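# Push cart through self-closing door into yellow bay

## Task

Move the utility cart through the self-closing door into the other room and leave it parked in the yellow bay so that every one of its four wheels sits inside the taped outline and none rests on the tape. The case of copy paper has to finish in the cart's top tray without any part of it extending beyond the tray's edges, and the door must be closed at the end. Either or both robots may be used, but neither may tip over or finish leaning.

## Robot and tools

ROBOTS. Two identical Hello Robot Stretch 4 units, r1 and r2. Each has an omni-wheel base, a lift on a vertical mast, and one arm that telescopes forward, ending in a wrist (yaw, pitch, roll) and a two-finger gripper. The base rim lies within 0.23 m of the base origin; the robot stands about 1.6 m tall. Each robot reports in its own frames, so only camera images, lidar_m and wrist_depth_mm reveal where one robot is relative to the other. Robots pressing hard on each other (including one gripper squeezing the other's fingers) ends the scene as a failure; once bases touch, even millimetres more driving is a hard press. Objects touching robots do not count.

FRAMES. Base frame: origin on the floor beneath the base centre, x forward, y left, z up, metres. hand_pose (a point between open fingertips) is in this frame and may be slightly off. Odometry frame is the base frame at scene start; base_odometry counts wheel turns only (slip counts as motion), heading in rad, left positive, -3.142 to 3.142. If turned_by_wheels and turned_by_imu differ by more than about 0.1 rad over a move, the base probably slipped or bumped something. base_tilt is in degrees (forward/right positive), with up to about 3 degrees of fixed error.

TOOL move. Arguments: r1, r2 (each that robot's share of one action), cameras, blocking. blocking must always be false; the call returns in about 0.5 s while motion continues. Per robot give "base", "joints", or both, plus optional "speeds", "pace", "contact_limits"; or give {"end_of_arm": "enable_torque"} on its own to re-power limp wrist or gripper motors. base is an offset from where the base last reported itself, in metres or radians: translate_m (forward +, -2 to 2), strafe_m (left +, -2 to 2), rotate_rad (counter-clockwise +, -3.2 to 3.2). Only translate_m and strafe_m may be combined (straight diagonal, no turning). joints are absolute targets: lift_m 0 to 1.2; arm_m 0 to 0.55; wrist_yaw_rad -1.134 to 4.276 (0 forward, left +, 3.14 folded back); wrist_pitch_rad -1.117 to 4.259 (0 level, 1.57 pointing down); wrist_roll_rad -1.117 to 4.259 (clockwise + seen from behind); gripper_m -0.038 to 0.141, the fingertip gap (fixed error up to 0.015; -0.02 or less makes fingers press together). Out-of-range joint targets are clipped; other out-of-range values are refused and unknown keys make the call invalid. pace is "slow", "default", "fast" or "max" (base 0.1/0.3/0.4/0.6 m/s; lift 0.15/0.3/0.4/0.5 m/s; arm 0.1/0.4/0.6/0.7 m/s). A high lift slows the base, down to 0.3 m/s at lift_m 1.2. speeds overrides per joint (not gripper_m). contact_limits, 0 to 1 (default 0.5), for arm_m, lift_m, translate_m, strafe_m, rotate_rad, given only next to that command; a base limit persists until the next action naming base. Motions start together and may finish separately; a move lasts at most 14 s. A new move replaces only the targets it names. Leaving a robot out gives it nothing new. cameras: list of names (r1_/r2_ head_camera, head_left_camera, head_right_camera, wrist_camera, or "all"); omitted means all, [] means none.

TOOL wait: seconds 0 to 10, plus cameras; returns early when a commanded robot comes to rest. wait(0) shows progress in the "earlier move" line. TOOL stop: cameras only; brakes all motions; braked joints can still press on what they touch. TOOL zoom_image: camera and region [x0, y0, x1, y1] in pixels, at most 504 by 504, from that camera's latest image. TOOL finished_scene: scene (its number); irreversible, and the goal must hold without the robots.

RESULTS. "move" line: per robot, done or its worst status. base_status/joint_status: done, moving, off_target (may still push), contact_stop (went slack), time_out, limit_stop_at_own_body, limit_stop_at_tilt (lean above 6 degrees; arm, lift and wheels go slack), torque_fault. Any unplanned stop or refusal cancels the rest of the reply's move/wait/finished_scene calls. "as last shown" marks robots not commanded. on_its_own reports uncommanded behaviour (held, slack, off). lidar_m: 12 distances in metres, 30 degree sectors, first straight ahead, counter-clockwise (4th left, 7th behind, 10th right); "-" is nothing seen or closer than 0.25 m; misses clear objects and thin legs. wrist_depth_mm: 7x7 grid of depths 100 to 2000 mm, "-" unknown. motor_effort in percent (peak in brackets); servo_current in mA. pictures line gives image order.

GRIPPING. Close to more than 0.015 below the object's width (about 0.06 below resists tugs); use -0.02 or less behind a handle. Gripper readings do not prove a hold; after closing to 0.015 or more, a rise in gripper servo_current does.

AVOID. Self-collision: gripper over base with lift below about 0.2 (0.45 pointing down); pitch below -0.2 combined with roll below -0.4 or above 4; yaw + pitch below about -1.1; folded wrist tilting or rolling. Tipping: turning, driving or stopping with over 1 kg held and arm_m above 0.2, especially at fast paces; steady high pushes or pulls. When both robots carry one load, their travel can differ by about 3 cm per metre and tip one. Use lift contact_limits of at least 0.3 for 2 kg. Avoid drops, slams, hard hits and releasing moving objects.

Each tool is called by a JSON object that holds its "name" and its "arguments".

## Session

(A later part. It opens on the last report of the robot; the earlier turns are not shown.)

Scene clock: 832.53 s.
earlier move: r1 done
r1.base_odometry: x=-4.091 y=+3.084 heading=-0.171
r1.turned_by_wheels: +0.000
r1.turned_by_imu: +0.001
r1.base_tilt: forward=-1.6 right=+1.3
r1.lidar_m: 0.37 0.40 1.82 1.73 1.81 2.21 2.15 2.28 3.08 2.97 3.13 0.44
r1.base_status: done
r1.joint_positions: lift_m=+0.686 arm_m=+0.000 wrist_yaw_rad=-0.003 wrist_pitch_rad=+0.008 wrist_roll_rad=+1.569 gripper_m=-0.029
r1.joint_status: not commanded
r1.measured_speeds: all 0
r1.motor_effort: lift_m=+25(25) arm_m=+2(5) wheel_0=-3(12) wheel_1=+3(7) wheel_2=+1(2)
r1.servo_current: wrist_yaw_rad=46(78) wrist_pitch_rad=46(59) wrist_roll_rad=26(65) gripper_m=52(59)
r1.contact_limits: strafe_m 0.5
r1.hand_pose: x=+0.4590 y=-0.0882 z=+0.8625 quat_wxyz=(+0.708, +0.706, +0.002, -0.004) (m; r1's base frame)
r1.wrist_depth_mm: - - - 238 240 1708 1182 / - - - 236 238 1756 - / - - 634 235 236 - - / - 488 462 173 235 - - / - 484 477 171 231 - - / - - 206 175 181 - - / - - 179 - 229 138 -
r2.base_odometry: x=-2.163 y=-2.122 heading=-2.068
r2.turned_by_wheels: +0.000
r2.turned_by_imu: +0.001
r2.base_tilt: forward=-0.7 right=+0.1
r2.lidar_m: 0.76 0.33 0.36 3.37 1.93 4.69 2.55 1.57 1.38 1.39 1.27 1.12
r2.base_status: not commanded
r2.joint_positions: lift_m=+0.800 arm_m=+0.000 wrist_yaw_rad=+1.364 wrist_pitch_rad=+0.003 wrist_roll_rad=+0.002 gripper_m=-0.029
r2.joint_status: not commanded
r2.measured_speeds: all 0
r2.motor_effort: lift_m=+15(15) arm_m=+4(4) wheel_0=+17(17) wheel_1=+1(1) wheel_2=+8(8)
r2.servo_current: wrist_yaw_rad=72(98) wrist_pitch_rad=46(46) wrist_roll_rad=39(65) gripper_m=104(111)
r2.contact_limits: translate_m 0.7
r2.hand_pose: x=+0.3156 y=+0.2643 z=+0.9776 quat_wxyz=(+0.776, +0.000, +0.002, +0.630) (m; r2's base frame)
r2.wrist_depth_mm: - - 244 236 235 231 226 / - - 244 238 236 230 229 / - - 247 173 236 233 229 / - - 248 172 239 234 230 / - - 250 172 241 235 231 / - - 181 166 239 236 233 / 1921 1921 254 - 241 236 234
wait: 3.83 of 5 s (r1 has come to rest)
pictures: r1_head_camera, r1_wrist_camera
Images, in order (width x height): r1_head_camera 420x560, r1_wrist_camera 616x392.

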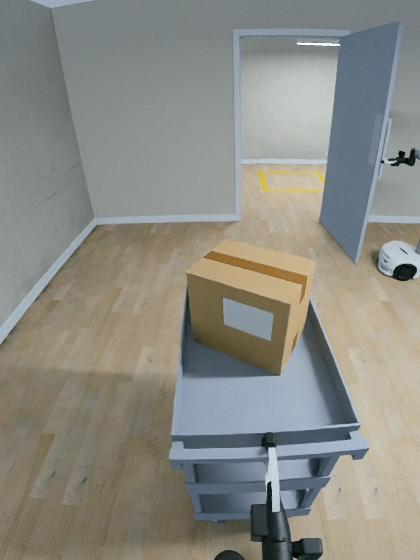

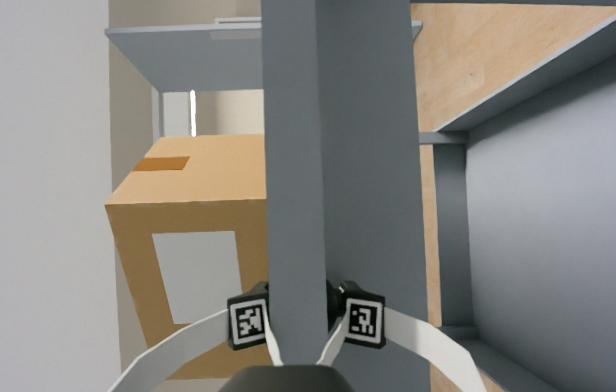

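{"name": "move", "arguments": {"blocking": false, "r1": {"joints":{"gripper_m":0.1}}, "cameras": []}}

{"name": "wait", "arguments": {"seconds": 1.2, "cameras": []}}

{"name": "move", "arguments": {"blocking": false, "r1": {"base":{"translate_m":-0.1,"strafe_m":0.02}}, "cameras": []}}

{"name": "wait", "arguments": {"seconds": 2, "cameras": []}}

{"name": "move", "arguments": {"blocking": false, "r1": {"joints":{"wrist_roll_rad":0,"gripper_m":0.141}}, "cameras": []}}

{"name": "wait", "arguments": {"seconds": 2, "cameras": ["r1_wrist_camera","r1_head_camera"]}}

Scene clock: 844.97 s.
move: r1 moving
r1.base_odometry: x=-4.091 y=+3.084 heading=-0.171
r1.turned_by_wheels: +0.000
r1.turned_by_imu: +0.000
r1.base_tilt: forward=-1.6 right=+1.3
r1.lidar_m: 0.37 0.42 1.81 1.72 1.80 2.21 2.16 2.30 3.08 2.97 3.12 0.44
r1.base_status: not commanded
r1.joint_positions: lift_m=+0.686 arm_m=+0.000 wrist_yaw_rad=-0.003 wrist_pitch_rad=+0.008 wrist_roll_rad=+1.569 gripper_m=-0.004
r1.joint_status: gripper_m moving
r1.measured_speeds: all 0
r1.motor_effort: lift_m=+25(25) arm_m=-2(2) wheel_0=-2(4) wheel_1=+3(3) wheel_2=+1(1)
r1.servo_current: wrist_yaw_rad=52(59) wrist_pitch_rad=52(59) wrist_roll_rad=52(59) gripper_m=72(72)
r1.contact_limits: strafe_m 0.5
r1.hand_pose: x=+0.4590 y=-0.0882 z=+0.8625 quat_wxyz=(+0.708, +0.706, +0.002, -0.004) (m; r1's base frame)
r1.wrist_depth_mm: - - - 242 245 1661 1182 / - - - 240 241 1808 - / - - 654 238 239 - - / - 496 462 236 237 - - / - 492 480 174 236 - - / - - 504 189 186 - - / - - 185 139 230 - -
r2: as last shown
r2.turned_by_imu: +0.000
r2.base_tilt: forward=-0.8 right=+0.0
r2.lidar_m: 0.74 0.32 0.35 3.37 1.94 4.67 2.55 1.59 1.39 1.41 1.27 1.12
r2.servo_current: wrist_yaw_rad=72(91) wrist_pitch_rad=39(39) wrist_roll_rad=33(59) gripper_m=98(111)
r2.contact_limits: translate_m 0.7
r2.wrist_depth_mm: - - 244 236 235 230 226 / - - 246 238 236 231 228 / - - 247 173 237 233 230 / - - 248 172 238 233 230 / - - 249 172 240 236 232 / - - 181 166 238 236 234 / 1983 1983 253 - 241 236 234
pictures: none
No camera images: "cameras" was empty.

Scene clock: 846.17 s.
earlier move: r1 moving
r1.base_odometry: x=-4.091 y=+3.084 heading=-0.171
r1.turned_by_wheels: +0.000
r1.turned_by_imu: +0.000
r1.base_tilt: forward=-1.6 right=+1.3
r1.lidar_m: 0.39 0.42 1.84 1.72 1.81 2.20 2.14 2.30 3.08 2.96 3.13 0.44
r1.base_status: not commanded
r1.joint_positions: lift_m=+0.686 arm_m=+0.000 wrist_yaw_rad=-0.003 wrist_pitch_rad=+0.008 wrist_roll_rad=+1.569 gripper_m=+0.100
r1.joint_status: gripper_m moving
r1.measured_speeds: all 0
r1.motor_effort: lift_m=+25(25) arm_m=+4(4) wheel_0=-3(4) wheel_1=+3(3) wheel_2=+0(1)
r1.servo_current: wrist_yaw_rad=52(65) wrist_pitch_rad=52(59) wrist_roll_rad=65(65) gripper_m=39(98)
r1.contact_limits: strafe_m 0.5
r1.hand_pose: x=+0.4590 y=-0.0882 z=+0.8625 quat_wxyz=(+0.708, +0.706, +0.002, -0.004) (m; r1's base frame)
r1.wrist_depth_mm: - - - 251 250 1618 1205 / - - - 248 250 1756 - / - - 661 245 246 - - / - 512 473 243 244 - - / - 500 488 239 240 - - / - - 512 183 191 - - / - - 171 156 236 - -
r2.base_odometry: x=-2.163 y=-2.122 heading=-2.068
r2.turned_by_wheels: +0.000
r2.turned_by_imu: +0.000
r2.base_tilt: forward=-0.7 right=+0.1
r2.lidar_m: 0.76 0.32 0.36 3.38 1.91 4.70 2.56 1.58 1.40 1.41 1.27 1.12
r2.base_status: not commanded
r2.joint_positions: lift_m=+0.800 arm_m=+0.000 wrist_yaw_rad=+1.364 wrist_pitch_rad=+0.003 wrist_roll_rad=+0.002 gripper_m=-0.029
r2.joint_status: not commanded
r2.measured_speeds: all 0
r2.motor_effort: lift_m=+15(15) arm_m=+4(4) wheel_0=+16(17) wheel_1=+1(2) wheel_2=+8(8)
r2.servo_current: wrist_yaw_rad=85(91) wrist_pitch_rad=46(52) wrist_roll_rad=46(59) gripper_m=111(111)
r2.contact_limits: translate_m 0.7
r2.hand_pose: x=+0.3156 y=+0.2643 z=+0.9776 quat_wxyz=(+0.776, +0.000, +0.002, +0.630) (m; r2's base frame)
r2.wrist_depth_mm: - - 244 236 236 230 226 / - - 246 237 236 231 227 / - - 247 174 237 233 229 / - - 247 173 238 234 230 / - - 249 172 239 235 232 / - - 181 167 237 236 233 / 1921 1921 254 - 241 236 235
wait: 1.20 s; no rest
pictures: none
No camera images: "cameras" was empty.

Scene clock: 846.67 s.
earlier move: r1 done
move: r1 moving
r1.base_odometry: x=-4.121 y=+3.096 heading=-0.171
r1.turned_by_wheels: +0.000
r1.turned_by_imu: +0.000
r1.base_tilt: forward=-1.6 right=+1.3
r1.lidar_m: 0.41 0.48 1.77 1.71 1.80 2.18 2.13 2.26 3.09 2.98 3.13 0.46
r1.base_status: translate_m moving; strafe_m moving
r1.joint_positions: lift_m=+0.687 arm_m=+0.000 wrist_yaw_rad=-0.003 wrist_pitch_rad=+0.003 wrist_roll_rad=+1.569 gripper_m=+0.100
r1.joint_status: all done
r1.measured_speeds: translate_m=-0.121 strafe_m=+0.023 rotate_rad=-0.005 lift_m=+0.000 arm_m=+0.000 wrist_yaw_rad=+0.000 wrist_pitch_rad=+0.000 wrist_roll_rad=+0.000
r1.motor_effort: lift_m=+21(25) arm_m=+4(4) wheel_0=-8(9) wheel_1=-4(6) wheel_2=+8(9)
r1.servo_current: wrist_yaw_rad=39(65) wrist_pitch_rad=39(59) wrist_roll_rad=46(59) gripper_m=46(46)
r1.hand_pose: x=+0.4590 y=-0.0882 z=+0.8643 quat_wxyz=(+0.708, +0.706, +0.000, -0.002) (m; r1's base frame)
r1.wrist_depth_mm: - - - 265 266 1708 1229 / - - - 264 265 1863 - / - - 597 262 264 - - / - - 496 260 263 - - / - - 530 260 262 - - / - - 214 260 198 - - / - - - 144 259 1661 -
r2: as last shown
r2.base_tilt: forward=-0.8 right=+0.0
r2.lidar_m: 0.77 0.35 0.37 3.38 1.92 4.68 2.58 1.56 1.38 1.39 1.27 1.12
r2.motor_effort: lift_m=+15(15) arm_m=+4(4) wheel_0=+17(17) wheel_1=+1(2) wheel_2=+7(8)
r2.servo_current: wrist_yaw_rad=78(91) wrist_pitch_rad=39(46) wrist_roll_rad=52(52) gripper_m=98(111)
r2.contact_limits: translate_m 0.7
r2.wrist_depth_mm: - - 244 236 235 231 226 / - - 245 238 236 231 228 / - - 247 173 236 231 229 / - - 248 173 237 235 230 / - - 250 172 240 236 231 / - - 181 166 239 236 233 / 1983 1983 253 - 241 236 235
pictures: none
No camera images: "cameras" was empty.

Scene clock: 847.73 s.
earlier move: r1 done
r1.base_odometry: x=-4.186 y=+3.121 heading=-0.171
r1.turned_by_wheels: +0.000
r1.turned_by_imu: +0.000
r1.base_tilt: forward=-1.6 right=+1.2
r1.lidar_m: 0.46 2.39 1.80 1.69 1.80 2.13 2.05 2.19 3.07 2.99 3.15 0.51
r1.base_status: done
r1.joint_positions: lift_m=+0.687 arm_m=+0.000 wrist_yaw_rad=-0.003 wrist_pitch_rad=+0.003 wrist_roll_rad=+1.569 gripper_m=+0.100
r1.joint_status: all done
r1.measured_speeds: all 0
r1.motor_effort: lift_m=+21(25) arm_m=+4(4) wheel_0=-1(9) wheel_1=-3(6) wheel_2=-1(9)
r1.servo_current: wrist_yaw_rad=52(65) wrist_pitch_rad=39(59) wrist_roll_rad=59(72) gripper_m=39(46)
r1.hand_pose: x=+0.4590 y=-0.0882 z=+0.8643 quat_wxyz=(+0.708, +0.706, +0.000, -0.002) (m; r1's base frame)
r1.wrist_depth_mm: - - - - 359 1618 - / - - - - - 1808 - / - - 676 580 336 - - / - - 569 549 334 - - / - - 609 597 332 - - / - - 214 271 193 - - / - - - 144 - 1756 -
r2.base_odometry: x=-2.163 y=-2.122 heading=-2.068
r2.turned_by_wheels: +0.000
r2.turned_by_imu: +0.000
r2.base_tilt: forward=-0.7 right=+0.0
r2.lidar_m: 0.79 0.34 0.37 3.38 1.94 4.67 2.58 1.55 1.39 1.41 1.27 1.12
r2.base_status: not commanded
r2.joint_positions: lift_m=+0.800 arm_m=+0.000 wrist_yaw_rad=+1.364 wrist_pitch_rad=+0.003 wrist_roll_rad=+0.002 gripper_m=-0.029
r2.joint_status: not commanded
r2.measured_speeds: all 0
r2.motor_effort: lift_m=+15(15) arm_m=+4(4) wheel_0=+17(17) wheel_1=+1(2) wheel_2=+7(8)
r2.servo_current: wrist_yaw_rad=91(91) wrist_pitch_rad=46(46) wrist_roll_rad=46(59) gripper_m=98(111)
r2.contact_limits: translate_m 0.7
r2.hand_pose: x=+0.3156 y=+0.2643 z=+0.9776 quat_wxyz=(+0.776, +0.000, +0.002, +0.630) (m; r2's base frame)
r2.wrist_depth_mm: - - 243 236 235 230 227 / - - 245 238 236 231 228 / - - 246 174 236 232 229 / - - 248 173 238 234 231 / - - 249 171 241 236 231 / - - 182 166 239 236 234 / 1921 1921 253 - 242 236 235
wait: 1.07 of 2 s (r1 has come to rest)
pictures: none
No camera images: "cameras" was empty.

Scene clock: 848.23 s.
move: r1 moving
r1.base_odometry: x=-4.186 y=+3.121 heading=-0.171
r1.turned_by_wheels: +0.000
r1.turned_by_imu: +0.000
r1.base_tilt: forward=-1.6 right=+1.2
r1.lidar_m: 0.48 2.43 1.80 1.69 1.81 2.12 2.05 2.16 3.06 2.99 3.15 0.51
r1.base_status: not commanded
r1.joint_positions: lift_m=+0.687 arm_m=+0.000 wrist_yaw_rad=-0.003 wrist_pitch_rad=+0.003 wrist_roll_rad=+0.990 gripper_m=+0.115
r1.joint_status: wrist_roll_rad moving; gripper_m moving
r1.measured_speeds: translate_m=+0.000 strafe_m=+0.000 rotate_rad=+0.000 lift_m=+0.000 arm_m=+0.000 wrist_yaw_rad=+0.000 wrist_pitch_rad=+0.000 wrist_roll_rad=-1.817
r1.motor_effort: lift_m=+21(22) arm_m=+4(4) wheel_0=-1(1) wheel_1=-2(3) wheel_2=-1(1)
r1.servo_current: wrist_yaw_rad=46(65) wrist_pitch_rad=39(52) wrist_roll_rad=91(130) gripper_m=78(91)
r1.hand_pose: x=+0.4590 y=-0.0882 z=+0.8643 quat_wxyz=(+0.880, +0.475, +0.000, -0.002) (m; r1's base frame)
r1.wrist_depth_mm: - - - - - 281 - / - - - - 654 342 1618 / - - 574 627 276 - 1464 / - - 615 564 336 1921 1499 / - - 668 597 336 - - / - - 219 271 195 - - / - - - 137 - - -
r2: as last shown
r2.lidar_m: 0.75 0.33 0.39 3.37 1.95 4.68 2.55 1.57 1.39 1.39 1.26 1.11
r2.motor_effort: lift_m=+15(15) arm_m=+4(4) wheel_0=+16(17) wheel_1=+1(1) wheel_2=+8(8)
r2.servo_current: wrist_yaw_rad=85(91) wrist_pitch_rad=46(46) wrist_roll_rad=46(59) gripper_m=104(104)
r2.contact_limits: translate_m 0.7
r2.wrist_depth_mm: - - 243 236 235 229 227 / - - 245 237 236 231 228 / - - 247 173 236 232 229 / - - 248 173 239 234 230 / - - 250 172 240 236 232 / - - 181 167 239 236 234 / 1983 1921 253 - 240 236 235
pictures: none
No camera images: "cameras" was empty.

Scene clock: 849.27 s.
earlier move: r1 done
r1.base_odometry: x=-4.186 y=+3.121 heading=-0.171
r1.turned_by_wheels: +0.000
r1.turned_by_imu: +0.000
r1.base_tilt: forward=-1.6 right=+1.3
r1.lidar_m: 0.49 2.42 1.80 1.70 1.77 2.13 2.05 2.19 3.06 2.98 3.14 0.54
r1.base_status: not commanded
r1.joint_positions: lift_m=+0.687 arm_m=+0.000 wrist_yaw_rad=-0.003 wrist_pitch_rad=+0.003 wrist_roll_rad=+0.002 gripper_m=+0.141
r1.joint_status: all done
r1.measured_speeds: all 0
r1.motor_effort: lift_m=+21(22) arm_m=+4(4) wheel_0=-2(2) wheel_1=-3(3) wheel_2=-1(1)
r1.servo_current: wrist_yaw_rad=52(65) wrist_pitch_rad=39(52) wrist_roll_rad=52(130) gripper_m=39(98)
r1.hand_pose: x=+0.4590 y=-0.0882 z=+0.8643 quat_wxyz=(+1.000, +0.001, +0.001, -0.001) (m; r1's base frame)
r1.wrist_depth_mm: - - - - - - - / - - - - - - - / - - 676 591 676 - - / - - 683 603 683 - - / - - 676 603 564 - - / 285 194 176 - 187 194 - / 1921 329 330 143 336 1808 351
r2.base_odometry: x=-2.163 y=-2.122 heading=-2.068
r2.turned_by_wheels: +0.000
r2.turned_by_imu: +0.000
r2.base_tilt: forward=-0.7 right=+0.1
r2.lidar_m: 0.73 0.31 0.38 3.36 1.95 4.69 2.56 1.55 1.39 1.40 1.29 1.11
r2.base_status: not commanded
r2.joint_positions: lift_m=+0.800 arm_m=+0.000 wrist_yaw_rad=+1.364 wrist_pitch_rad=+0.003 wrist_roll_rad=+0.002 gripper_m=-0.029
r2.joint_status: not commanded
r2.measured_speeds: all 0
r2.motor_effort: lift_m=+15(15) arm_m=+4(4) wheel_0=+17(17) wheel_1=+1(1) wheel_2=+7(8)
r2.servo_current: wrist_yaw_rad=91(91) wrist_pitch_rad=39(46) wrist_roll_rad=46(59) gripper_m=111(111)
r2.contact_limits: translate_m 0.7
r2.hand_pose: x=+0.3156 y=+0.2643 z=+0.9776 quat_wxyz=(+0.776, +0.000, +0.002, +0.630) (m; r2's base frame)
r2.wrist_depth_mm: - - 244 236 235 230 226 / - - 244 237 236 231 228 / - - 246 173 237 233 229 / - - 247 173 239 235 231 / - - 250 172 240 236 232 / - - 181 166 238 236 234 / 1921 - 253 - 241 236 235
wait: 1.03 of 2 s (r1 has come to rest)
pictures: r1_head_camera, r1_wrist_camera
Images, in order (width x height): r1_head_camera 420x560, r1_wrist_camera 616x392.

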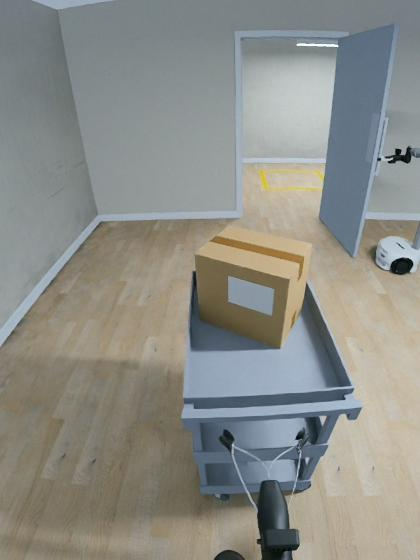

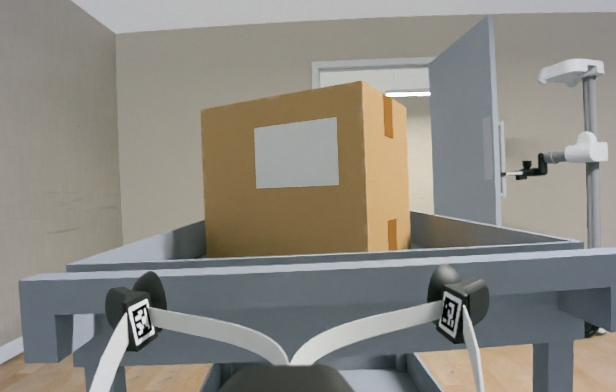

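{"name": "zoom_image", "arguments": {"camera": "r1_wrist_camera", "region": [0, 220, 500, 392]}}

Scaled by 1.008.

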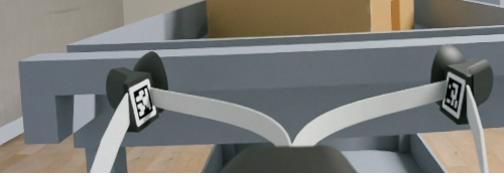

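{"name": "move", "arguments": {"blocking": false, "r1": {"base":{"translate_m":0.4},"joints":{"lift_m":0.678},"pace":"slow","contact_limits":{"translate_m":0.5}}, "cameras": []}}

{"name": "wait", "arguments": {"seconds": 6, "cameras": ["r1_wrist_camera","r1_head_camera"]}}

Scene clock: 862.30 s.
move: r1 moving
r1.base_odometry: x=-4.174 y=+3.119 heading=-0.171
r1.turned_by_wheels: +0.000
r1.turned_by_imu: +0.000
r1.base_tilt: forward=-1.6 right=+1.3
r1.lidar_m: 0.47 2.41 1.79 1.71 1.79 2.13 2.08 2.20 3.09 3.00 3.16 0.52
r1.base_status: translate_m moving
r1.joint_positions: lift_m=+0.679 arm_m=+0.000 wrist_yaw_rad=-0.003 wrist_pitch_rad=+0.003 wrist_roll_rad=+0.002 gripper_m=+0.141
r1.joint_status: lift_m moving
r1.measured_speeds: translate_m=+0.048 strafe_m=+0.000 rotate_rad=-0.002 lift_m=+0.000 arm_m=+0.000 wrist_yaw_rad=+0.000 wrist_pitch_rad=+0.000 wrist_roll_rad=+0.000
r1.motor_effort: lift_m=+13(22) arm_m=+4(4) wheel_0=+5(7) wheel_1=+6(6) wheel_2=-5(7)
r1.servo_current: wrist_yaw_rad=33(59) wrist_pitch_rad=46(52) wrist_roll_rad=33(59) gripper_m=39(46)
r1.contact_limits: translate_m 0.5
r1.hand_pose: x=+0.4590 y=-0.0882 z=+0.8560 quat_wxyz=(+1.000, +0.001, +0.001, -0.001) (m; r1's base frame)
r1.wrist_depth_mm: - - - - - - - / - - - 615 - - - / - - 668 585 654 - - / - - 661 585 661 - - / - 539 647 591 597 - - / 270 193 - - 187 196 327 / 322 315 768 144 741 1808 336
r2: as last shown
r2.lidar_m: 0.78 0.33 0.38 3.40 1.91 4.70 2.55 1.58 1.38 1.39 1.27 1.12
r2.motor_effort: lift_m=+15(15) arm_m=+4(4) wheel_0=+16(17) wheel_1=+1(1) wheel_2=+7(8)
r2.servo_current: wrist_yaw_rad=85(98) wrist_pitch_rad=46(46) wrist_roll_rad=46(59) gripper_m=98(104)
r2.contact_limits: translate_m 0.7
r2.wrist_depth_mm: - - 244 236 235 230 228 / - - 246 237 236 231 229 / - - 245 173 236 233 229 / - - 248 172 239 234 230 / - - 249 171 239 235 232 / - - 182 166 239 236 233 / 1921 - 253 - 241 236 235
pictures: none
No camera images: "cameras" was empty.

Scene clock: 867.10 s.
earlier move: r1 done
r1.base_odometry: x=-3.792 y=+3.053 heading=-0.171
r1.turned_by_wheels: +0.000
r1.turned_by_imu: +0.000
r1.base_tilt: forward=-1.6 right=+1.3
r1.lidar_m: 0.46 0.49 1.80 1.70 1.80 2.52 2.45 2.63 3.09 3.01 3.18 0.53
r1.base_status: done
r1.joint_positions: lift_m=+0.679 arm_m=+0.000 wrist_yaw_rad=-0.002 wrist_pitch_rad=+0.003 wrist_roll_rad=+0.002 gripper_m=+0.141
r1.joint_status: all done
r1.measured_speeds: all 0
r1.motor_effort: lift_m=+12(22) arm_m=+4(4) wheel_0=+5(9) wheel_1=+3(7) wheel_2=-2(13)
r1.servo_current: wrist_yaw_rad=39(78) wrist_pitch_rad=46(52) wrist_roll_rad=59(72) gripper_m=46(52)
r1.contact_limits: translate_m 0.5
r1.hand_pose: x=+0.4591 y=-0.0880 z=+0.8560 quat_wxyz=(+1.000, +0.001, +0.001, -0.001) (m; r1's base frame)
r1.wrist_depth_mm: - - - - - - - / - - 554 - - - - / - 661 539 621 - - - / - 654 539 621 - - - / 544 640 544 621 - - - / - 191 - - 187 195 - / 297 296 294 144 290 1921 1921
r2.base_odometry: x=-2.163 y=-2.122 heading=-2.068
r2.turned_by_wheels: +0.000
r2.turned_by_imu: +0.001
r2.base_tilt: forward=-0.8 right=+0.1
r2.lidar_m: 0.75 0.32 0.37 1.96 1.83 4.67 2.56 1.57 1.37 1.38 1.26 1.11
r2.base_status: not commanded
r2.joint_positions: lift_m=+0.800 arm_m=+0.000 wrist_yaw_rad=+1.364 wrist_pitch_rad=+0.003 wrist_roll_rad=+0.002 gripper_m=-0.029
r2.joint_status: not commanded
r2.measured_speeds: all 0
r2.motor_effort: lift_m=+15(15) arm_m=+4(4) wheel_0=+16(17) wheel_1=+1(2) wheel_2=+8(8)
r2.servo_current: wrist_yaw_rad=85(98) wrist_pitch_rad=39(46) wrist_roll_rad=33(59) gripper_m=98(111)
r2.contact_limits: translate_m 0.7
r2.hand_pose: x=+0.3156 y=+0.2643 z=+0.9776 quat_wxyz=(+0.776, +0.000, +0.002, +0.630) (m; r2's base frame)
r2.wrist_depth_mm: - - 244 236 236 230 226 / - - 246 238 235 231 228 / - - 246 174 238 233 229 / 1708 - 248 172 238 234 231 / - - 249 171 240 235 232 / - - 181 166 239 236 235 / - 1708 253 - 242 236 236
wait: 4.80 of 6 s (r1 has come to rest)
pictures: r1_head_camera, r1_wrist_camera
Images, in order (width x height): r1_head_camera 420x560, r1_wrist_camera 616x392.

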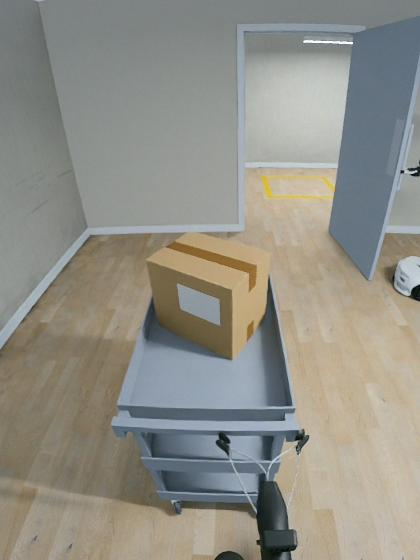

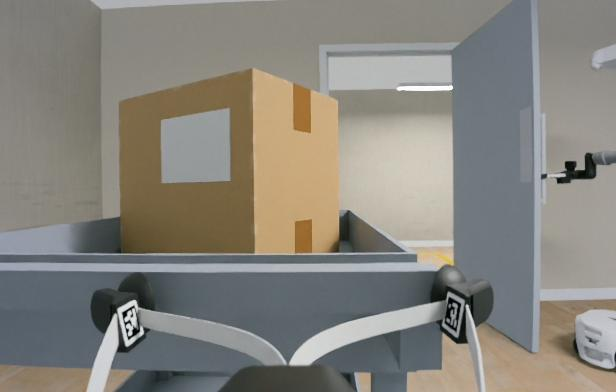

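{"name": "move", "arguments": {"blocking": false, "r1": {"base":{"translate_m":-0.03,"strafe_m":0.10}}, "cameras": []}}

{"name": "wait", "arguments": {"seconds": 2, "cameras": []}}

{"name": "move", "arguments": {"blocking": false, "r1": {"base":{"translate_m":0.35},"pace":"slow","contact_limits":{"translate_m":0.5}}, "cameras": []}}

{"name": "wait", "arguments": {"seconds": 6, "cameras": ["r1_wrist_camera","r1_head_camera"]}}

Scene clock: 878.00 s.
move: r1 moving
r1.base_odometry: x=-3.796 y=+3.085 heading=-0.171
r1.turned_by_wheels: +0.000
r1.turned_by_imu: +0.000
r1.base_tilt: forward=-1.6 right=+1.3
r1.lidar_m: 0.48 0.47 1.76 1.68 1.76 2.54 2.44 2.61 3.13 3.02 3.18 0.52
r1.base_status: translate_m moving; strafe_m moving
r1.joint_positions: lift_m=+0.679 arm_m=+0.000 wrist_yaw_rad=-0.002 wrist_pitch_rad=+0.003 wrist_roll_rad=+0.002 gripper_m=+0.141
r1.joint_status: not commanded
r1.measured_speeds: translate_m=-0.035 strafe_m=+0.119 rotate_rad=+0.003 lift_m=+0.000 arm_m=+0.000 wrist_yaw_rad=+0.000 wrist_pitch_rad=+0.000 wrist_roll_rad=+0.000
r1.motor_effort: lift_m=+12(13) arm_m=+4(4) wheel_0=-10(10) wheel_1=+7(10) wheel_2=+4(4)
r1.servo_current: wrist_yaw_rad=52(65) wrist_pitch_rad=39(52) wrist_roll_rad=39(52) gripper_m=39(46)
r1.hand_pose: x=+0.4591 y=-0.0880 z=+0.8560 quat_wxyz=(+1.000, +0.001, +0.001, -0.001) (m; r1's base frame)
r1.wrist_depth_mm: - - - - - - - / - - 580 - - - - / - 661 554 615 - - - / - 661 559 621 - - - / 530 627 569 615 683 - - / - 194 - - 186 196 - / 301 301 301 143 303 1808 1921
r2: as last shown
r2.turned_by_imu: +0.000
r2.base_tilt: forward=-0.7 right=+0.1
r2.lidar_m: 0.78 0.33 0.37 1.92 1.82 4.69 2.55 1.55 1.39 1.40 1.27 1.13
r2.motor_effort: lift_m=+15(15) arm_m=+4(4) wheel_0=+16(17) wheel_1=+1(1) wheel_2=+8(8)
r2.servo_current: wrist_yaw_rad=72(91) wrist_pitch_rad=39(52) wrist_roll_rad=52(65) gripper_m=104(111)
r2.contact_limits: translate_m 0.7
r2.wrist_depth_mm: - - 243 236 234 230 227 / - - 245 237 236 231 228 / - - 246 173 237 233 229 / 1661 - 247 172 238 233 230 / - - 249 171 240 236 232 / - - 182 166 239 236 233 / - 1756 253 - 240 236 235
pictures: none
No camera images: "cameras" was empty.

Scene clock: 879.07 s.
earlier move: r1 done
r1.base_odometry: x=-3.804 y=+3.156 heading=-0.171
r1.turned_by_wheels: +0.000
r1.turned_by_imu: +0.000
r1.base_tilt: forward=-1.6 right=+1.3
r1.lidar_m: 0.48 0.50 1.68 1.59 1.69 2.39 2.40 2.58 3.18 3.10 3.24 0.53
r1.base_status: done
r1.joint_positions: lift_m=+0.679 arm_m=+0.000 wrist_yaw_rad=-0.002 wrist_pitch_rad=+0.003 wrist_roll_rad=+0.002 gripper_m=+0.141
r1.joint_status: not commanded
r1.measured_speeds: all 0
r1.motor_effort: lift_m=+12(13) arm_m=+4(4) wheel_0=-2(10) wheel_1=+0(10) wheel_2=+0(5)
r1.servo_current: wrist_yaw_rad=46(65) wrist_pitch_rad=39(52) wrist_roll_rad=39(59) gripper_m=39(46)
r1.hand_pose: x=+0.4591 y=-0.0880 z=+0.8560 quat_wxyz=(+1.000, +0.001, +0.001, -0.001) (m; r1's base frame)
r1.wrist_depth_mm: - - - - - - - / - - - 627 - - - / - - 634 574 - - - / - - 634 569 - - - / - 569 634 574 - - - / - 195 - - 187 194 - / 345 325 325 143 1863 347 1921
r2.base_odometry: x=-2.163 y=-2.122 heading=-2.068
r2.turned_by_wheels: +0.000
r2.turned_by_imu: +0.000
r2.base_tilt: forward=-0.7 right=+0.0
r2.lidar_m: 0.74 0.34 0.36 1.98 1.81 4.70 2.55 1.56 1.37 1.41 1.27 1.12
r2.base_status: not commanded
r2.joint_positions: lift_m=+0.800 arm_m=+0.000 wrist_yaw_rad=+1.364 wrist_pitch_rad=+0.003 wrist_roll_rad=+0.002 gripper_m=-0.029
r2.joint_status: not commanded
r2.measured_speeds: all 0
r2.motor_effort: lift_m=+15(15) arm_m=+4(4) wheel_0=+16(17) wheel_1=+1(1) wheel_2=+8(8)
r2.servo_current: wrist_yaw_rad=98(98) wrist_pitch_rad=46(52) wrist_roll_rad=46(65) gripper_m=104(111)
r2.contact_limits: translate_m 0.7
r2.hand_pose: x=+0.3156 y=+0.2643 z=+0.9776 quat_wxyz=(+0.776, +0.000, +0.002, +0.630) (m; r2's base frame)
r2.wrist_depth_mm: - - 244 236 235 229 227 / - - 244 237 236 230 228 / - - 246 173 237 232 229 / 1708 - 247 173 239 234 231 / - - 250 171 240 236 232 / - - 182 166 239 236 234 / - 1708 254 - 241 236 234
wait: 1.07 of 2 s (r1 has come to rest)
pictures: none
No camera images: "cameras" was empty.

Scene clock: 879.57 s.
move: r1 moving
r1.base_odometry: x=-3.792 y=+3.154 heading=-0.171
r1.turned_by_wheels: +0.000
r1.turned_by_imu: +0.000
r1.base_tilt: forward=-1.6 right=+1.3
r1.lidar_m: 0.48 0.50 1.68 1.62 1.70 2.44 2.42 2.57 3.21 3.10 3.25 0.51
r1.base_status: translate_m moving
r1.joint_positions: lift_m=+0.679 arm_m=+0.000 wrist_yaw_rad=-0.002 wrist_pitch_rad=+0.003 wrist_roll_rad=+0.002 gripper_m=+0.141
r1.joint_status: not commanded
r1.measured_speeds: translate_m=+0.048 strafe_m=+0.000 rotate_rad=+0.000 lift_m=+0.000 arm_m=+0.000 wrist_yaw_rad=+0.000 wrist_pitch_rad=+0.000 wrist_roll_rad=+0.000
r1.motor_effort: lift_m=+12(13) arm_m=+4(4) wheel_0=+5(6) wheel_1=+4(4) wheel_2=-5(6)
r1.servo_current: wrist_yaw_rad=52(65) wrist_pitch_rad=39(52) wrist_roll_rad=52(59) gripper_m=46(46)
r1.contact_limits: translate_m 0.5
r1.hand_pose: x=+0.4591 y=-0.0880 z=+0.8560 quat_wxyz=(+1.000, +0.001, +0.001, -0.001) (m; r1's base frame)
r1.wrist_depth_mm: - - - - - - - / - - - 580 - - - / - - 621 559 - - - / - - 621 559 - - - / - 574 621 559 - - - / - 193 - - 187 193 1983 / 314 314 314 144 315 322 1921
r2: as last shown
r2.base_tilt: forward=-0.7 right=+0.1
r2.lidar_m: 0.74 0.35 0.37 1.96 1.82 4.69 2.55 1.59 1.36 1.41 1.25 1.11
r2.motor_effort: lift_m=+15(15) arm_m=+4(4) wheel_0=+17(17) wheel_1=+1(1) wheel_2=+8(8)
r2.servo_current: wrist_yaw_rad=78(98) wrist_pitch_rad=33(46) wrist_roll_rad=39(65) gripper_m=104(104)
r2.contact_limits: translate_m 0.7
r2.wrist_depth_mm: - - 243 236 234 230 227 / - - 246 238 236 231 228 / - - 246 174 236 232 229 / 1756 - 247 172 238 234 231 / - - 250 172 240 235 232 / - - 181 167 239 236 234 / - 1756 253 - 241 236 236
pictures: none
No camera images: "cameras" was empty.

Scene clock: 883.87 s.
earlier move: r1 done
r1.base_odometry: x=-3.460 y=+3.097 heading=-0.170
r1.turned_by_wheels: +0.000
r1.turned_by_imu: +0.000
r1.base_tilt: forward=-1.6 right=+1.2
r1.lidar_m: 0.45 0.46 1.63 1.60 1.68 2.41 2.77 2.95 3.22 3.10 2.37 0.53
r1.base_status: done
r1.joint_positions: lift_m=+0.679 arm_m=+0.000 wrist_yaw_rad=-0.002 wrist_pitch_rad=+0.003 wrist_roll_rad=+0.002 gripper_m=+0.141
r1.joint_status: not commanded
r1.measured_speeds: all 0
r1.motor_effort: lift_m=+12(13) arm_m=+4(4) wheel_0=+3(8) wheel_1=+2(6) wheel_2=-2(14)
r1.servo_current: wrist_yaw_rad=46(72) wrist_pitch_rad=46(52) wrist_roll_rad=46(65) gripper_m=39(52)
r1.contact_limits: translate_m 0.5
r1.hand_pose: x=+0.4591 y=-0.0880 z=+0.8560 quat_wxyz=(+1.000, +0.001, +0.001, -0.001) (m; r1's base frame)
r1.wrist_depth_mm: - - - - - - - / - - 554 - - - - / - 634 539 621 - - 1808 / - 627 535 621 - - - / 569 615 535 621 - - - / - 192 - - 187 195 - / 294 296 294 145 297 1863 1863
r2.base_odometry: x=-2.163 y=-2.122 heading=-2.068
r2.turned_by_wheels: +0.000
r2.turned_by_imu: +0.001
r2.base_tilt: forward=-0.7 right=+0.0
r2.lidar_m: 0.77 0.34 0.33 1.78 1.88 4.69 2.60 1.59 1.39 1.40 1.28 1.11
r2.base_status: not commanded
r2.joint_positions: lift_m=+0.800 arm_m=+0.000 wrist_yaw_rad=+1.364 wrist_pitch_rad=+0.003 wrist_roll_rad=+0.002 gripper_m=-0.029
r2.joint_status: not commanded
r2.measured_speeds: all 0
r2.motor_effort: lift_m=+15(15) arm_m=+4(4) wheel_0=+16(17) wheel_1=+1(2) wheel_2=+8(8)
r2.servo_current: wrist_yaw_rad=78(98) wrist_pitch_rad=39(52) wrist_roll_rad=46(65) gripper_m=104(111)
r2.contact_limits: translate_m 0.7
r2.hand_pose: x=+0.3156 y=+0.2643 z=+0.9776 quat_wxyz=(+0.776, +0.000, +0.002, +0.630) (m; r2's base frame)
r2.wrist_depth_mm: - - 244 236 235 230 226 / - - 245 238 236 231 228 / - - 246 174 236 232 229 / - 1808 248 172 239 235 230 / - - 249 172 240 236 232 / - - 181 167 239 236 233 / 1983 143 253 - 241 236 234
wait: 4.30 of 6 s (r1 has come to rest)
pictures: r1_head_camera, r1_wrist_camera
Images, in order (width x height): r1_head_camera 420x560, r1_wrist_camera 616x392.

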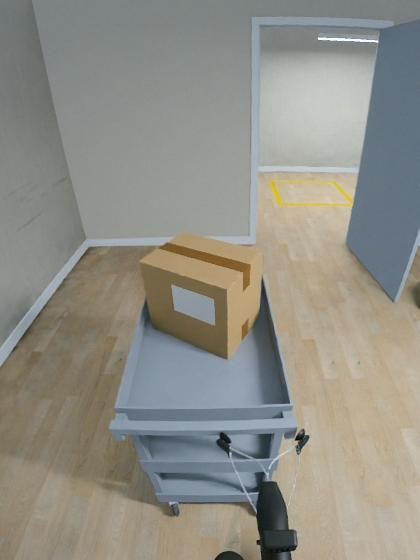

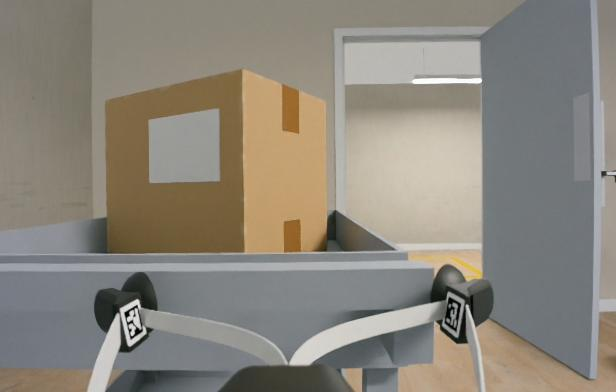

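{"name": "zoom_image", "arguments": {"camera": "r1_head_camera", "region": [90, 400, 320, 560]}}

{"name": "wait", "arguments": {"seconds": 0, "cameras": ["r1_head_left_camera","r1_head_right_camera"]}}

{"name": "zoom_image", "arguments": {"camera": "r1_head_left_camera", "region": [120, 250, 320, 480]}}

{"name": "zoom_image", "arguments": {"camera": "r1_head_right_camera", "region": [120, 250, 320, 480]}}

Scaled by 2.191 from the camera's 420x560 image, which has a finer 600x800 frame.

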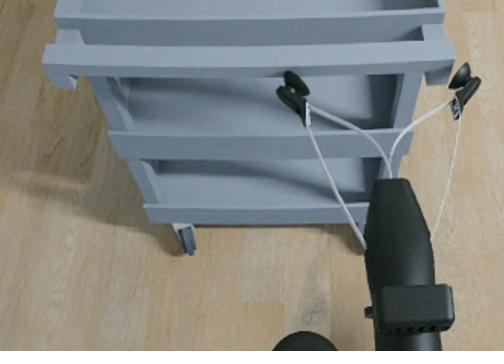

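Scene clock: 898.03 s.
r1.base_odometry: x=-3.460 y=+3.097 heading=-0.170
r1.turned_by_wheels: +0.000
r1.turned_by_imu: +0.000
r1.base_tilt: forward=-1.6 right=+1.3
r1.lidar_m: 0.45 0.48 1.67 1.61 1.69 2.43 2.79 2.93 3.22 3.12 2.37 0.54
r1.base_status: done
r1.joint_positions: lift_m=+0.679 arm_m=+0.000 wrist_yaw_rad=-0.002 wrist_pitch_rad=+0.003 wrist_roll_rad=+0.002 gripper_m=+0.141
r1.joint_status: not commanded
r1.measured_speeds: all 0
r1.motor_effort: lift_m=+13(13) arm_m=+4(4) wheel_0=+4(8) wheel_1=+3(6) wheel_2=-2(14)
r1.servo_current: wrist_yaw_rad=59(72) wrist_pitch_rad=46(52) wrist_roll_rad=52(65) gripper_m=39(52)
r1.contact_limits: translate_m 0.5
r1.hand_pose: x=+0.4591 y=-0.0880 z=+0.8560 quat_wxyz=(+1.000, +0.001, +0.001, -0.001) (m; r1's base frame)
r1.wrist_depth_mm: - - - - - - - / - - 554 - - - - / - 640 535 621 - - 1756 / - 627 539 615 - - - / 574 615 539 621 - - - / - 192 - - 186 195 - / 293 294 296 145 296 1808 1863
r2.base_odometry: x=-2.163 y=-2.122 heading=-2.068
r2.turned_by_wheels: +0.000
r2.turned_by_imu: +0.000
r2.base_tilt: forward=-0.7 right=+0.0
r2.lidar_m: 0.78 0.34 0.37 1.79 1.90 4.70 2.55 1.56 1.38 1.40 1.28 1.11
r2.base_status: not commanded
r2.joint_positions: lift_m=+0.800 arm_m=+0.000 wrist_yaw_rad=+1.364 wrist_pitch_rad=+0.003 wrist_roll_rad=+0.002 gripper_m=-0.029
r2.joint_status: not commanded
r2.measured_speeds: all 0
r2.motor_effort: lift_m=+15(15) arm_m=+4(4) wheel_0=+17(17) wheel_1=+1(2) wheel_2=+8(8)
r2.servo_current: wrist_yaw_rad=85(98) wrist_pitch_rad=39(52) wrist_roll_rad=46(65) gripper_m=98(111)
r2.contact_limits: translate_m 0.7
r2.hand_pose: x=+0.3156 y=+0.2643 z=+0.9776 quat_wxyz=(+0.776, +0.000, +0.002, +0.630) (m; r2's base frame)
r2.wrist_depth_mm: - - 244 236 236 230 227 / - - 245 237 236 232 229 / - - 245 173 237 233 230 / - 1808 247 172 239 234 230 / - - 249 171 240 236 231 / - - 181 166 239 236 233 / 1921 143 253 - 241 236 235
pictures: r1_head_left_camera, r1_head_right_camera
Images, in order (width x height): r1_head_left_camera 420x672, r1_head_right_camera 420x672.

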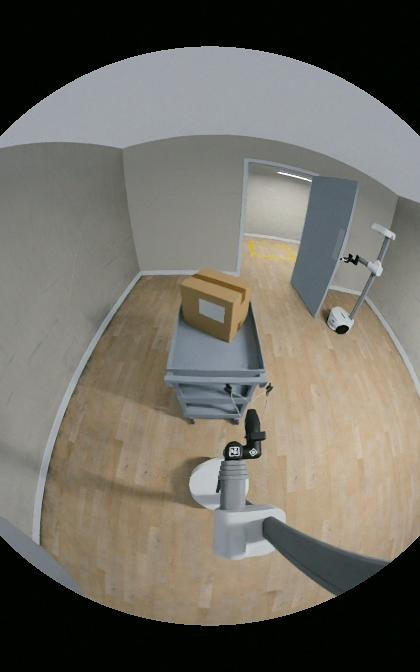

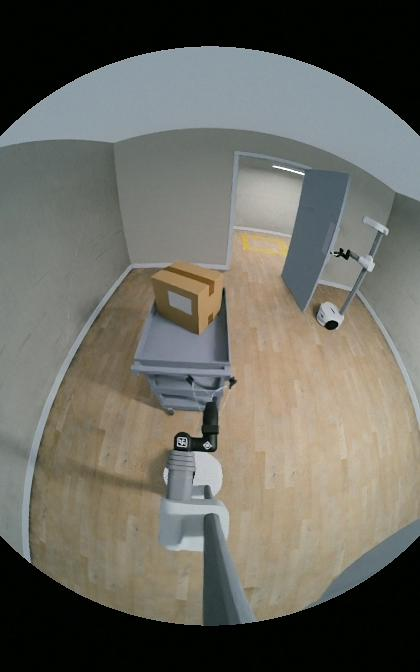

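Scaled by 2.191 from the camera's 420x672 image, which has a finer 600x960 frame.

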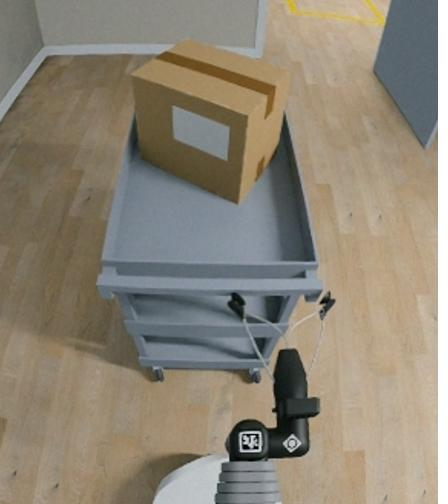

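Scaled by 2.191 from the camera's 420x672 image, which has a finer 600x960 frame.

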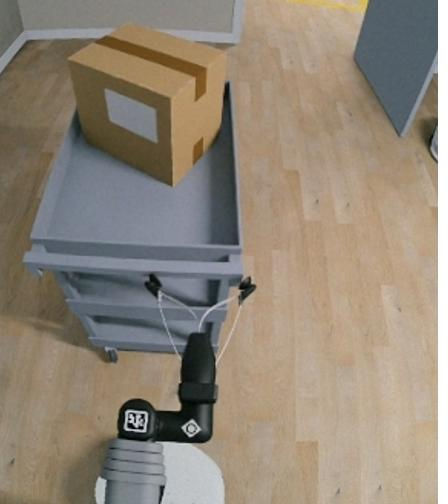

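{"name": "move", "arguments": {"blocking": false, "r1": {"base":{"translate_m":-0.08,"strafe_m":0.12}}, "cameras": []}}

{"name": "wait", "arguments": {"seconds": 2, "cameras": []}}

{"name": "move", "arguments": {"blocking": false, "r1": {"joints":{"wrist_roll_rad":0.6,"gripper_m":0.135,"lift_m":0.682}}, "cameras": []}}

{"name": "wait", "arguments": {"seconds": 1.5, "cameras": ["r1_wrist_camera","r1_head_camera"]}}

Scene clock: 954.43 s.
move: r1 moving
r1.base_odometry: x=-3.472 y=+3.126 heading=-0.170
r1.turned_by_wheels: +0.000
r1.turned_by_imu: +0.000
r1.base_tilt: forward=-1.6 right=+1.3
r1.lidar_m: 0.46 0.49 1.66 1.59 1.64 2.39 2.76 2.90 3.24 3.14 2.41 0.53
r1.base_status: translate_m moving; strafe_m moving
r1.joint_positions: lift_m=+0.679 arm_m=+0.000 wrist_yaw_rad=-0.002 wrist_pitch_rad=+0.003 wrist_roll_rad=+0.002 gripper_m=+0.141
r1.joint_status: not commanded
r1.measured_speeds: translate_m=-0.067 strafe_m=+0.102 rotate_rad=+0.002 lift_m=+0.000 arm_m=+0.000 wrist_yaw_rad=+0.000 wrist_pitch_rad=+0.000 wrist_roll_rad=+0.000
r1.motor_effort: lift_m=+13(13) arm_m=+4(4) wheel_0=-10(10) wheel_1=+4(7) wheel_2=+5(6)
r1.servo_current: wrist_yaw_rad=59(59) wrist_pitch_rad=39(46) wrist_roll_rad=52(65) gripper_m=46(46)
r1.hand_pose: x=+0.4591 y=-0.0880 z=+0.8560 quat_wxyz=(+1.000, +0.001, +0.001, -0.001) (m; r1's base frame)
r1.wrist_depth_mm: - - - - - - - / - - 591 - - - - / - 668 564 634 - - 1863 / - 676 569 634 - - - / 559 640 564 627 - - - / - 193 - - 187 196 - / 1808 309 309 143 312 1808 1921
r2: as last shown
r2.lidar_m: 0.74 0.33 0.35 1.78 1.90 4.67 2.54 1.60 1.38 1.39 1.27 1.10
r2.motor_effort: lift_m=+15(15) arm_m=+4(4) wheel_0=+17(17) wheel_1=+1(1) wheel_2=+8(8)
r2.servo_current: wrist_yaw_rad=78(91) wrist_pitch_rad=46(46) wrist_roll_rad=46(59) gripper_m=98(104)
r2.contact_limits: translate_m 0.7
r2.wrist_depth_mm: - - 243 236 235 229 227 / - - 245 237 236 231 227 / - - 247 174 236 232 229 / - 1808 248 172 239 234 231 / - - 249 172 240 235 231 / - - 182 167 238 236 233 / 1921 143 253 - 241 236 235
pictures: none
No camera images: "cameras" was empty.

Scene clock: 955.73 s.
earlier move: r1 done
r1.base_odometry: x=-3.518 y=+3.229 heading=-0.170
r1.turned_by_wheels: +0.000
r1.turned_by_imu: +0.000
r1.base_tilt: forward=-1.6 right=+1.3
r1.lidar_m: 0.52 0.54 1.56 1.49 1.54 2.23 2.68 2.85 3.35 3.23 2.46 0.55
r1.base_status: done
r1.joint_positions: lift_m=+0.679 arm_m=+0.000 wrist_yaw_rad=-0.002 wrist_pitch_rad=+0.003 wrist_roll_rad=+0.002 gripper_m=+0.141
r1.joint_status: not commanded
r1.measured_speeds: all 0
r1.motor_effort: lift_m=+12(13) arm_m=+4(4) wheel_0=-2(11) wheel_1=+1(7) wheel_2=+2(7)
r1.servo_current: wrist_yaw_rad=59(65) wrist_pitch_rad=39(52) wrist_roll_rad=52(65) gripper_m=39(46)
r1.hand_pose: x=+0.4591 y=-0.0880 z=+0.8560 quat_wxyz=(+1.000, +0.001, +0.001, -0.001) (m; r1's base frame)
r1.wrist_depth_mm: - - - - - - - / - - - - - - - / - - 707 615 - - - / - - 707 627 - - - / - 525 - - - - - / 353 195 180 375 187 194 - / 379 1921 976 136 1983 387 1921
r2.base_odometry: x=-2.163 y=-2.122 heading=-2.068
r2.turned_by_wheels: +0.000
r2.turned_by_imu: +0.000
r2.base_tilt: forward=-0.7 right=+0.1
r2.lidar_m: 0.74 0.34 0.35 1.79 1.90 4.67 2.57 1.56 1.39 1.41 1.25 1.12
r2.base_status: not commanded
r2.joint_positions: lift_m=+0.800 arm_m=+0.000 wrist_yaw_rad=+1.364 wrist_pitch_rad=+0.003 wrist_roll_rad=+0.002 gripper_m=-0.029
r2.joint_status: not commanded
r2.measured_speeds: all 0
r2.motor_effort: lift_m=+15(15) arm_m=+4(4) wheel_0=+17(17) wheel_1=+1(1) wheel_2=+8(8)
r2.servo_current: wrist_yaw_rad=85(91) wrist_pitch_rad=33(52) wrist_roll_rad=52(59) gripper_m=104(111)
r2.contact_limits: translate_m 0.7
r2.hand_pose: x=+0.3156 y=+0.2643 z=+0.9776 quat_wxyz=(+0.776, +0.000, +0.002, +0.630) (m; r2's base frame)
r2.wrist_depth_mm: - - 244 237 235 231 227 / - - 245 237 235 231 229 / - - 246 173 236 232 230 / - 1808 247 173 238 235 231 / - - 249 172 239 235 231 / - - 181 167 238 236 233 / - 144 253 - 241 236 235
wait: 1.30 of 2 s (r1 has come to rest)
pictures: none
No camera images: "cameras" was empty.

Scene clock: 956.23 s.
move: r1 moving
r1.base_odometry: x=-3.518 y=+3.229 heading=-0.170
r1.turned_by_wheels: +0.000
r1.turned_by_imu: +0.000
r1.base_tilt: forward=-1.6 right=+1.3
r1.lidar_m: 0.51 0.53 1.55 1.49 1.53 2.22 2.69 2.84 3.34 3.23 2.49 0.56
r1.base_status: not commanded
r1.joint_positions: lift_m=+0.682 arm_m=+0.000 wrist_yaw_rad=-0.002 wrist_pitch_rad=+0.003 wrist_roll_rad=+0.526 gripper_m=+0.135
r1.joint_status: lift_m moving; wrist_roll_rad moving; gripper_m moving
r1.measured_speeds: translate_m=+0.000 strafe_m=+0.000 rotate_rad=+0.000 lift_m=+0.000 arm_m=+0.000 wrist_yaw_rad=+0.000 wrist_pitch_rad=+0.000 wrist_roll_rad=+1.085
r1.motor_effort: lift_m=+26(26) arm_m=+4(4) wheel_0=-2(2) wheel_1=+1(1) wheel_2=+2(2)
r1.servo_current: wrist_yaw_rad=39(59) wrist_pitch_rad=39(52) wrist_roll_rad=26(111) gripper_m=39(65)
r1.hand_pose: x=+0.4591 y=-0.0880 z=+0.8590 quat_wxyz=(+0.966, +0.260, +0.001, -0.001) (m; r1's base frame)
r1.wrist_depth_mm: - - - - - - 1863 / - - - - - - - / - - 640 647 - - - / - - 676 615 373 - - / - - 707 597 373 382 1863 / - 209 312 370 209 198 1336 / - 310 373 142 - - 384
r2: as last shown
r2.lidar_m: 0.77 0.33 0.37 1.76 1.91 4.68 2.56 1.56 1.40 1.39 1.27 1.13
r2.motor_effort: lift_m=+15(15) arm_m=+4(4) wheel_0=+17(17) wheel_1=+1(1) wheel_2=+7(8)
r2.servo_current: wrist_yaw_rad=91(91) wrist_pitch_rad=39(46) wrist_roll_rad=52(52) gripper_m=104(111)
r2.contact_limits: translate_m 0.7
r2.wrist_depth_mm: - - 243 236 235 231 226 / - - 245 237 236 230 228 / - - 247 173 236 232 229 / - 1808 248 173 239 234 230 / - - 249 172 240 236 232 / - - 181 166 239 236 233 / - 143 253 - 241 236 235
pictures: none
No camera images: "cameras" was empty.

Scene clock: 956.73 s.
earlier move: r1 done
r1.base_odometry: x=-3.518 y=+3.229 heading=-0.170
r1.turned_by_wheels: +0.000
r1.turned_by_imu: +0.000
r1.base_tilt: forward=-1.6 right=+1.3
r1.lidar_m: 0.50 0.56 1.57 1.50 1.55 2.24 2.68 2.87 3.32 3.23 2.46 0.54
r1.base_status: not commanded
r1.joint_positions: lift_m=+0.682 arm_m=+0.000 wrist_yaw_rad=-0.002 wrist_pitch_rad=+0.003 wrist_roll_rad=+0.598 gripper_m=+0.135
r1.joint_status: all done
r1.measured_speeds: all 0
r1.motor_effort: lift_m=+25(26) arm_m=+4(4) wheel_0=-2(2) wheel_1=+1(1) wheel_2=+2(2)
r1.servo_current: wrist_yaw_rad=39(59) wrist_pitch_rad=46(52) wrist_roll_rad=39(111) gripper_m=46(65)
r1.hand_pose: x=+0.4591 y=-0.0880 z=+0.8590 quat_wxyz=(+0.956, +0.294, +0.001, -0.001) (m; r1's base frame)
r1.wrist_depth_mm: - - - - - - - / - - - - - - - / - - 627 668 - 314 - / - - 661 615 324 377 - / - - 699 373 373 1808 1576 / - 209 312 375 191 196 384 / - 310 - 142 - - -
r2.base_odometry: x=-2.163 y=-2.122 heading=-2.068
r2.turned_by_wheels: +0.000
r2.turned_by_imu: +0.000
r2.base_tilt: forward=-0.7 right=+0.0
r2.lidar_m: 0.79 0.34 0.36 1.77 1.93 4.70 2.55 1.59 1.39 1.40 1.27 1.12
r2.base_status: not commanded
r2.joint_positions: lift_m=+0.800 arm_m=+0.000 wrist_yaw_rad=+1.364 wrist_pitch_rad=+0.003 wrist_roll_rad=+0.002 gripper_m=-0.029
r2.joint_status: not commanded
r2.measured_speeds: all 0
r2.motor_effort: lift_m=+15(15) arm_m=+4(4) wheel_0=+17(17) wheel_1=+2(2) wheel_2=+8(8)
r2.servo_current: wrist_yaw_rad=85(91) wrist_pitch_rad=39(46) wrist_roll_rad=52(52) gripper_m=104(111)
r2.contact_limits: translate_m 0.7
r2.hand_pose: x=+0.3156 y=+0.2643 z=+0.9776 quat_wxyz=(+0.776, +0.000, +0.002, +0.630) (m; r2's base frame)
r2.wrist_depth_mm: - - 244 236 235 230 227 / - - 245 238 236 231 228 / - - 247 173 237 234 229 / - 1863 248 172 238 233 231 / - - 250 172 239 236 231 / - - 181 166 238 236 233 / - 144 252 - 242 236 235
wait: 0.50 of 1.5 s (r1 has come to rest)
pictures: r1_head_camera, r1_wrist_camera
Images, in order (width x height): r1_head_camera 420x560, r1_wrist_camera 616x392.

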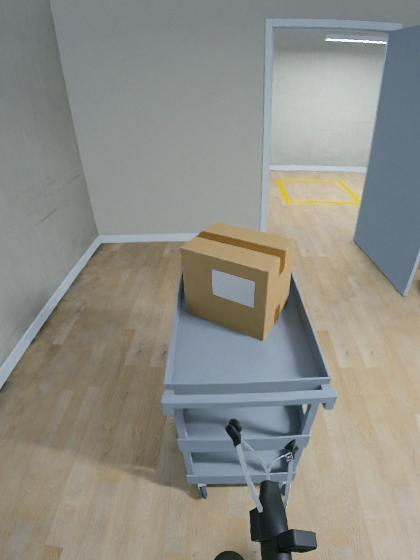

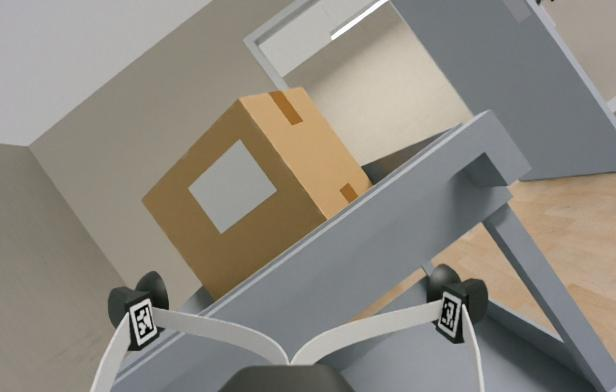

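{"name": "move", "arguments": {"blocking": false, "r1": {"base":{"translate_m":0.12,"strafe_m":0.04},"joints":{"lift_m":0.674},"pace":"slow","contact_limits":{"translate_m":0.2}}, "cameras": []}}

{"name": "wait", "arguments": {"seconds": 3, "cameras": ["r1_wrist_camera"]}}

Scene clock: 969.00 s.
move: r1 moving
r1.base_odometry: x=-3.505 y=+3.231 heading=-0.170
r1.turned_by_wheels: +0.001
r1.turned_by_imu: +0.000
r1.base_tilt: forward=-1.6 right=+1.2
r1.lidar_m: 0.50 0.54 1.55 1.49 1.54 2.23 2.71 2.87 3.34 3.23 2.45 0.53
r1.base_status: translate_m moving; strafe_m moving
r1.joint_positions: lift_m=+0.675 arm_m=+0.000 wrist_yaw_rad=-0.002 wrist_pitch_rad=+0.003 wrist_roll_rad=+0.598 gripper_m=+0.135
r1.joint_status: lift_m moving
r1.measured_speeds: translate_m=+0.049 strafe_m=+0.016 rotate_rad=-0.001 lift_m=+0.000 arm_m=+0.000 wrist_yaw_rad=+0.000 wrist_pitch_rad=+0.000 wrist_roll_rad=+0.000
r1.motor_effort: lift_m=+13(24) arm_m=+4(4) wheel_0=+4(8) wheel_1=+5(7) wheel_2=-4(6)
r1.servo_current: wrist_yaw_rad=59(59) wrist_pitch_rad=52(52) wrist_roll_rad=65(65) gripper_m=46(52)
r1.contact_limits: translate_m 0.2
r1.hand_pose: x=+0.4591 y=-0.0880 z=+0.8520 quat_wxyz=(+0.956, +0.294, +0.001, -0.001) (m; r1's base frame)
r1.wrist_depth_mm: - - - - - - - / - - - - - - - / - - 615 654 - 303 - / - - 647 609 301 364 - / - - 691 324 362 1863 1464 / - 210 303 364 191 195 384 / - 300 300 142 - - -
r2: as last shown
r2.base_tilt: forward=-0.8 right=+0.0
r2.lidar_m: 0.74 0.33 0.36 1.75 1.92 4.69 2.53 1.56 1.40 1.38 1.27 1.12
r2.motor_effort: lift_m=+15(15) arm_m=+4(4) wheel_0=+17(17) wheel_1=+1(1) wheel_2=+7(8)
r2.servo_current: wrist_yaw_rad=72(85) wrist_pitch_rad=33(52) wrist_roll_rad=39(59) gripper_m=98(104)
r2.contact_limits: translate_m 0.7
r2.wrist_depth_mm: - - 243 236 235 229 227 / - - 245 238 236 231 228 / - - 247 173 237 233 229 / - 1808 249 172 238 234 230 / - - 249 172 241 235 232 / - - 181 167 239 236 233 / - 143 254 - 241 236 235
pictures: none
No camera images: "cameras" was empty.

Scene clock: 971.00 s.
earlier move: r1 done
r1.base_odometry: x=-3.393 y=+3.248 heading=-0.170
r1.turned_by_wheels: +0.000
r1.turned_by_imu: +0.000
r1.base_tilt: forward=-1.6 right=+1.3
r1.lidar_m: 0.42 0.42 1.50 1.45 1.53 2.14 2.81 2.99 3.35 3.28 2.41 0.48
r1.base_status: done
r1.joint_positions: lift_m=+0.675 arm_m=+0.000 wrist_yaw_rad=-0.002 wrist_pitch_rad=+0.003 wrist_roll_rad=+0.598 gripper_m=+0.135
r1.joint_status: all done
r1.measured_speeds: all 0
r1.motor_effort: lift_m=+12(24) arm_m=+4(4) wheel_0=+4(8) wheel_1=+3(7) wheel_2=-2(7)
r1.servo_current: wrist_yaw_rad=59(72) wrist_pitch_rad=39(52) wrist_roll_rad=59(65) gripper_m=39(52)
r1.contact_limits: translate_m 0.2
r1.hand_pose: x=+0.4591 y=-0.0880 z=+0.8520 quat_wxyz=(+0.956, +0.294, +0.001, -0.001) (m; r1's base frame)
r1.wrist_depth_mm: - - - - - - - / - - 508 549 - - - / - - 525 488 647 253 255 / - - 554 496 484 255 255 / - - 580 512 254 254 1499 / - 209 253 - 254 195 1366 / - 251 - 143 - - -
r2.base_odometry: x=-2.163 y=-2.122 heading=-2.068
r2.turned_by_wheels: +0.000
r2.turned_by_imu: +0.000
r2.base_tilt: forward=-0.7 right=+0.0
r2.lidar_m: 0.75 0.33 0.37 1.80 1.92 4.67 2.55 1.57 1.39 1.40 1.27 1.12
r2.base_status: not commanded
r2.joint_positions: lift_m=+0.800 arm_m=+0.000 wrist_yaw_rad=+1.364 wrist_pitch_rad=+0.003 wrist_roll_rad=+0.002 gripper_m=-0.029
r2.joint_status: not commanded
r2.measured_speeds: all 0
r2.motor_effort: lift_m=+15(15) arm_m=+4(4) wheel_0=+17(17) wheel_1=+1(1) wheel_2=+7(8)
r2.servo_current: wrist_yaw_rad=72(91) wrist_pitch_rad=39(52) wrist_roll_rad=46(59) gripper_m=104(104)
r2.contact_limits: translate_m 0.7
r2.hand_pose: x=+0.3156 y=+0.2643 z=+0.9776 quat_wxyz=(+0.776, +0.000, +0.002, +0.630) (m; r2's base frame)
r2.wrist_depth_mm: - - 244 236 235 230 226 / - - 245 238 236 231 229 / - - 246 173 236 233 229 / - 1808 248 173 238 234 230 / - - 249 172 241 235 231 / - - 181 167 238 236 234 / 1921 143 253 - 241 236 234
wait: 2.00 of 3 s (r1 has come to rest)
pictures: r1_wrist_camera
Images, in order (width x height): r1_wrist_camera 616x392.

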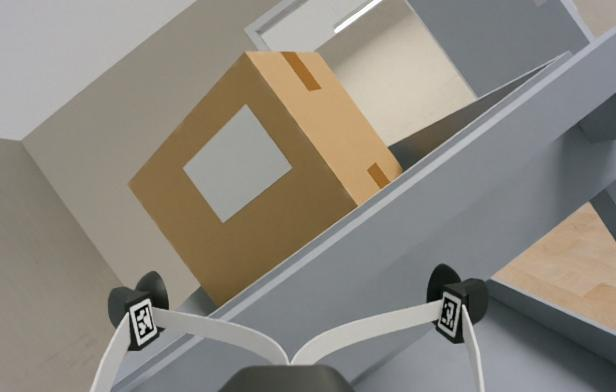

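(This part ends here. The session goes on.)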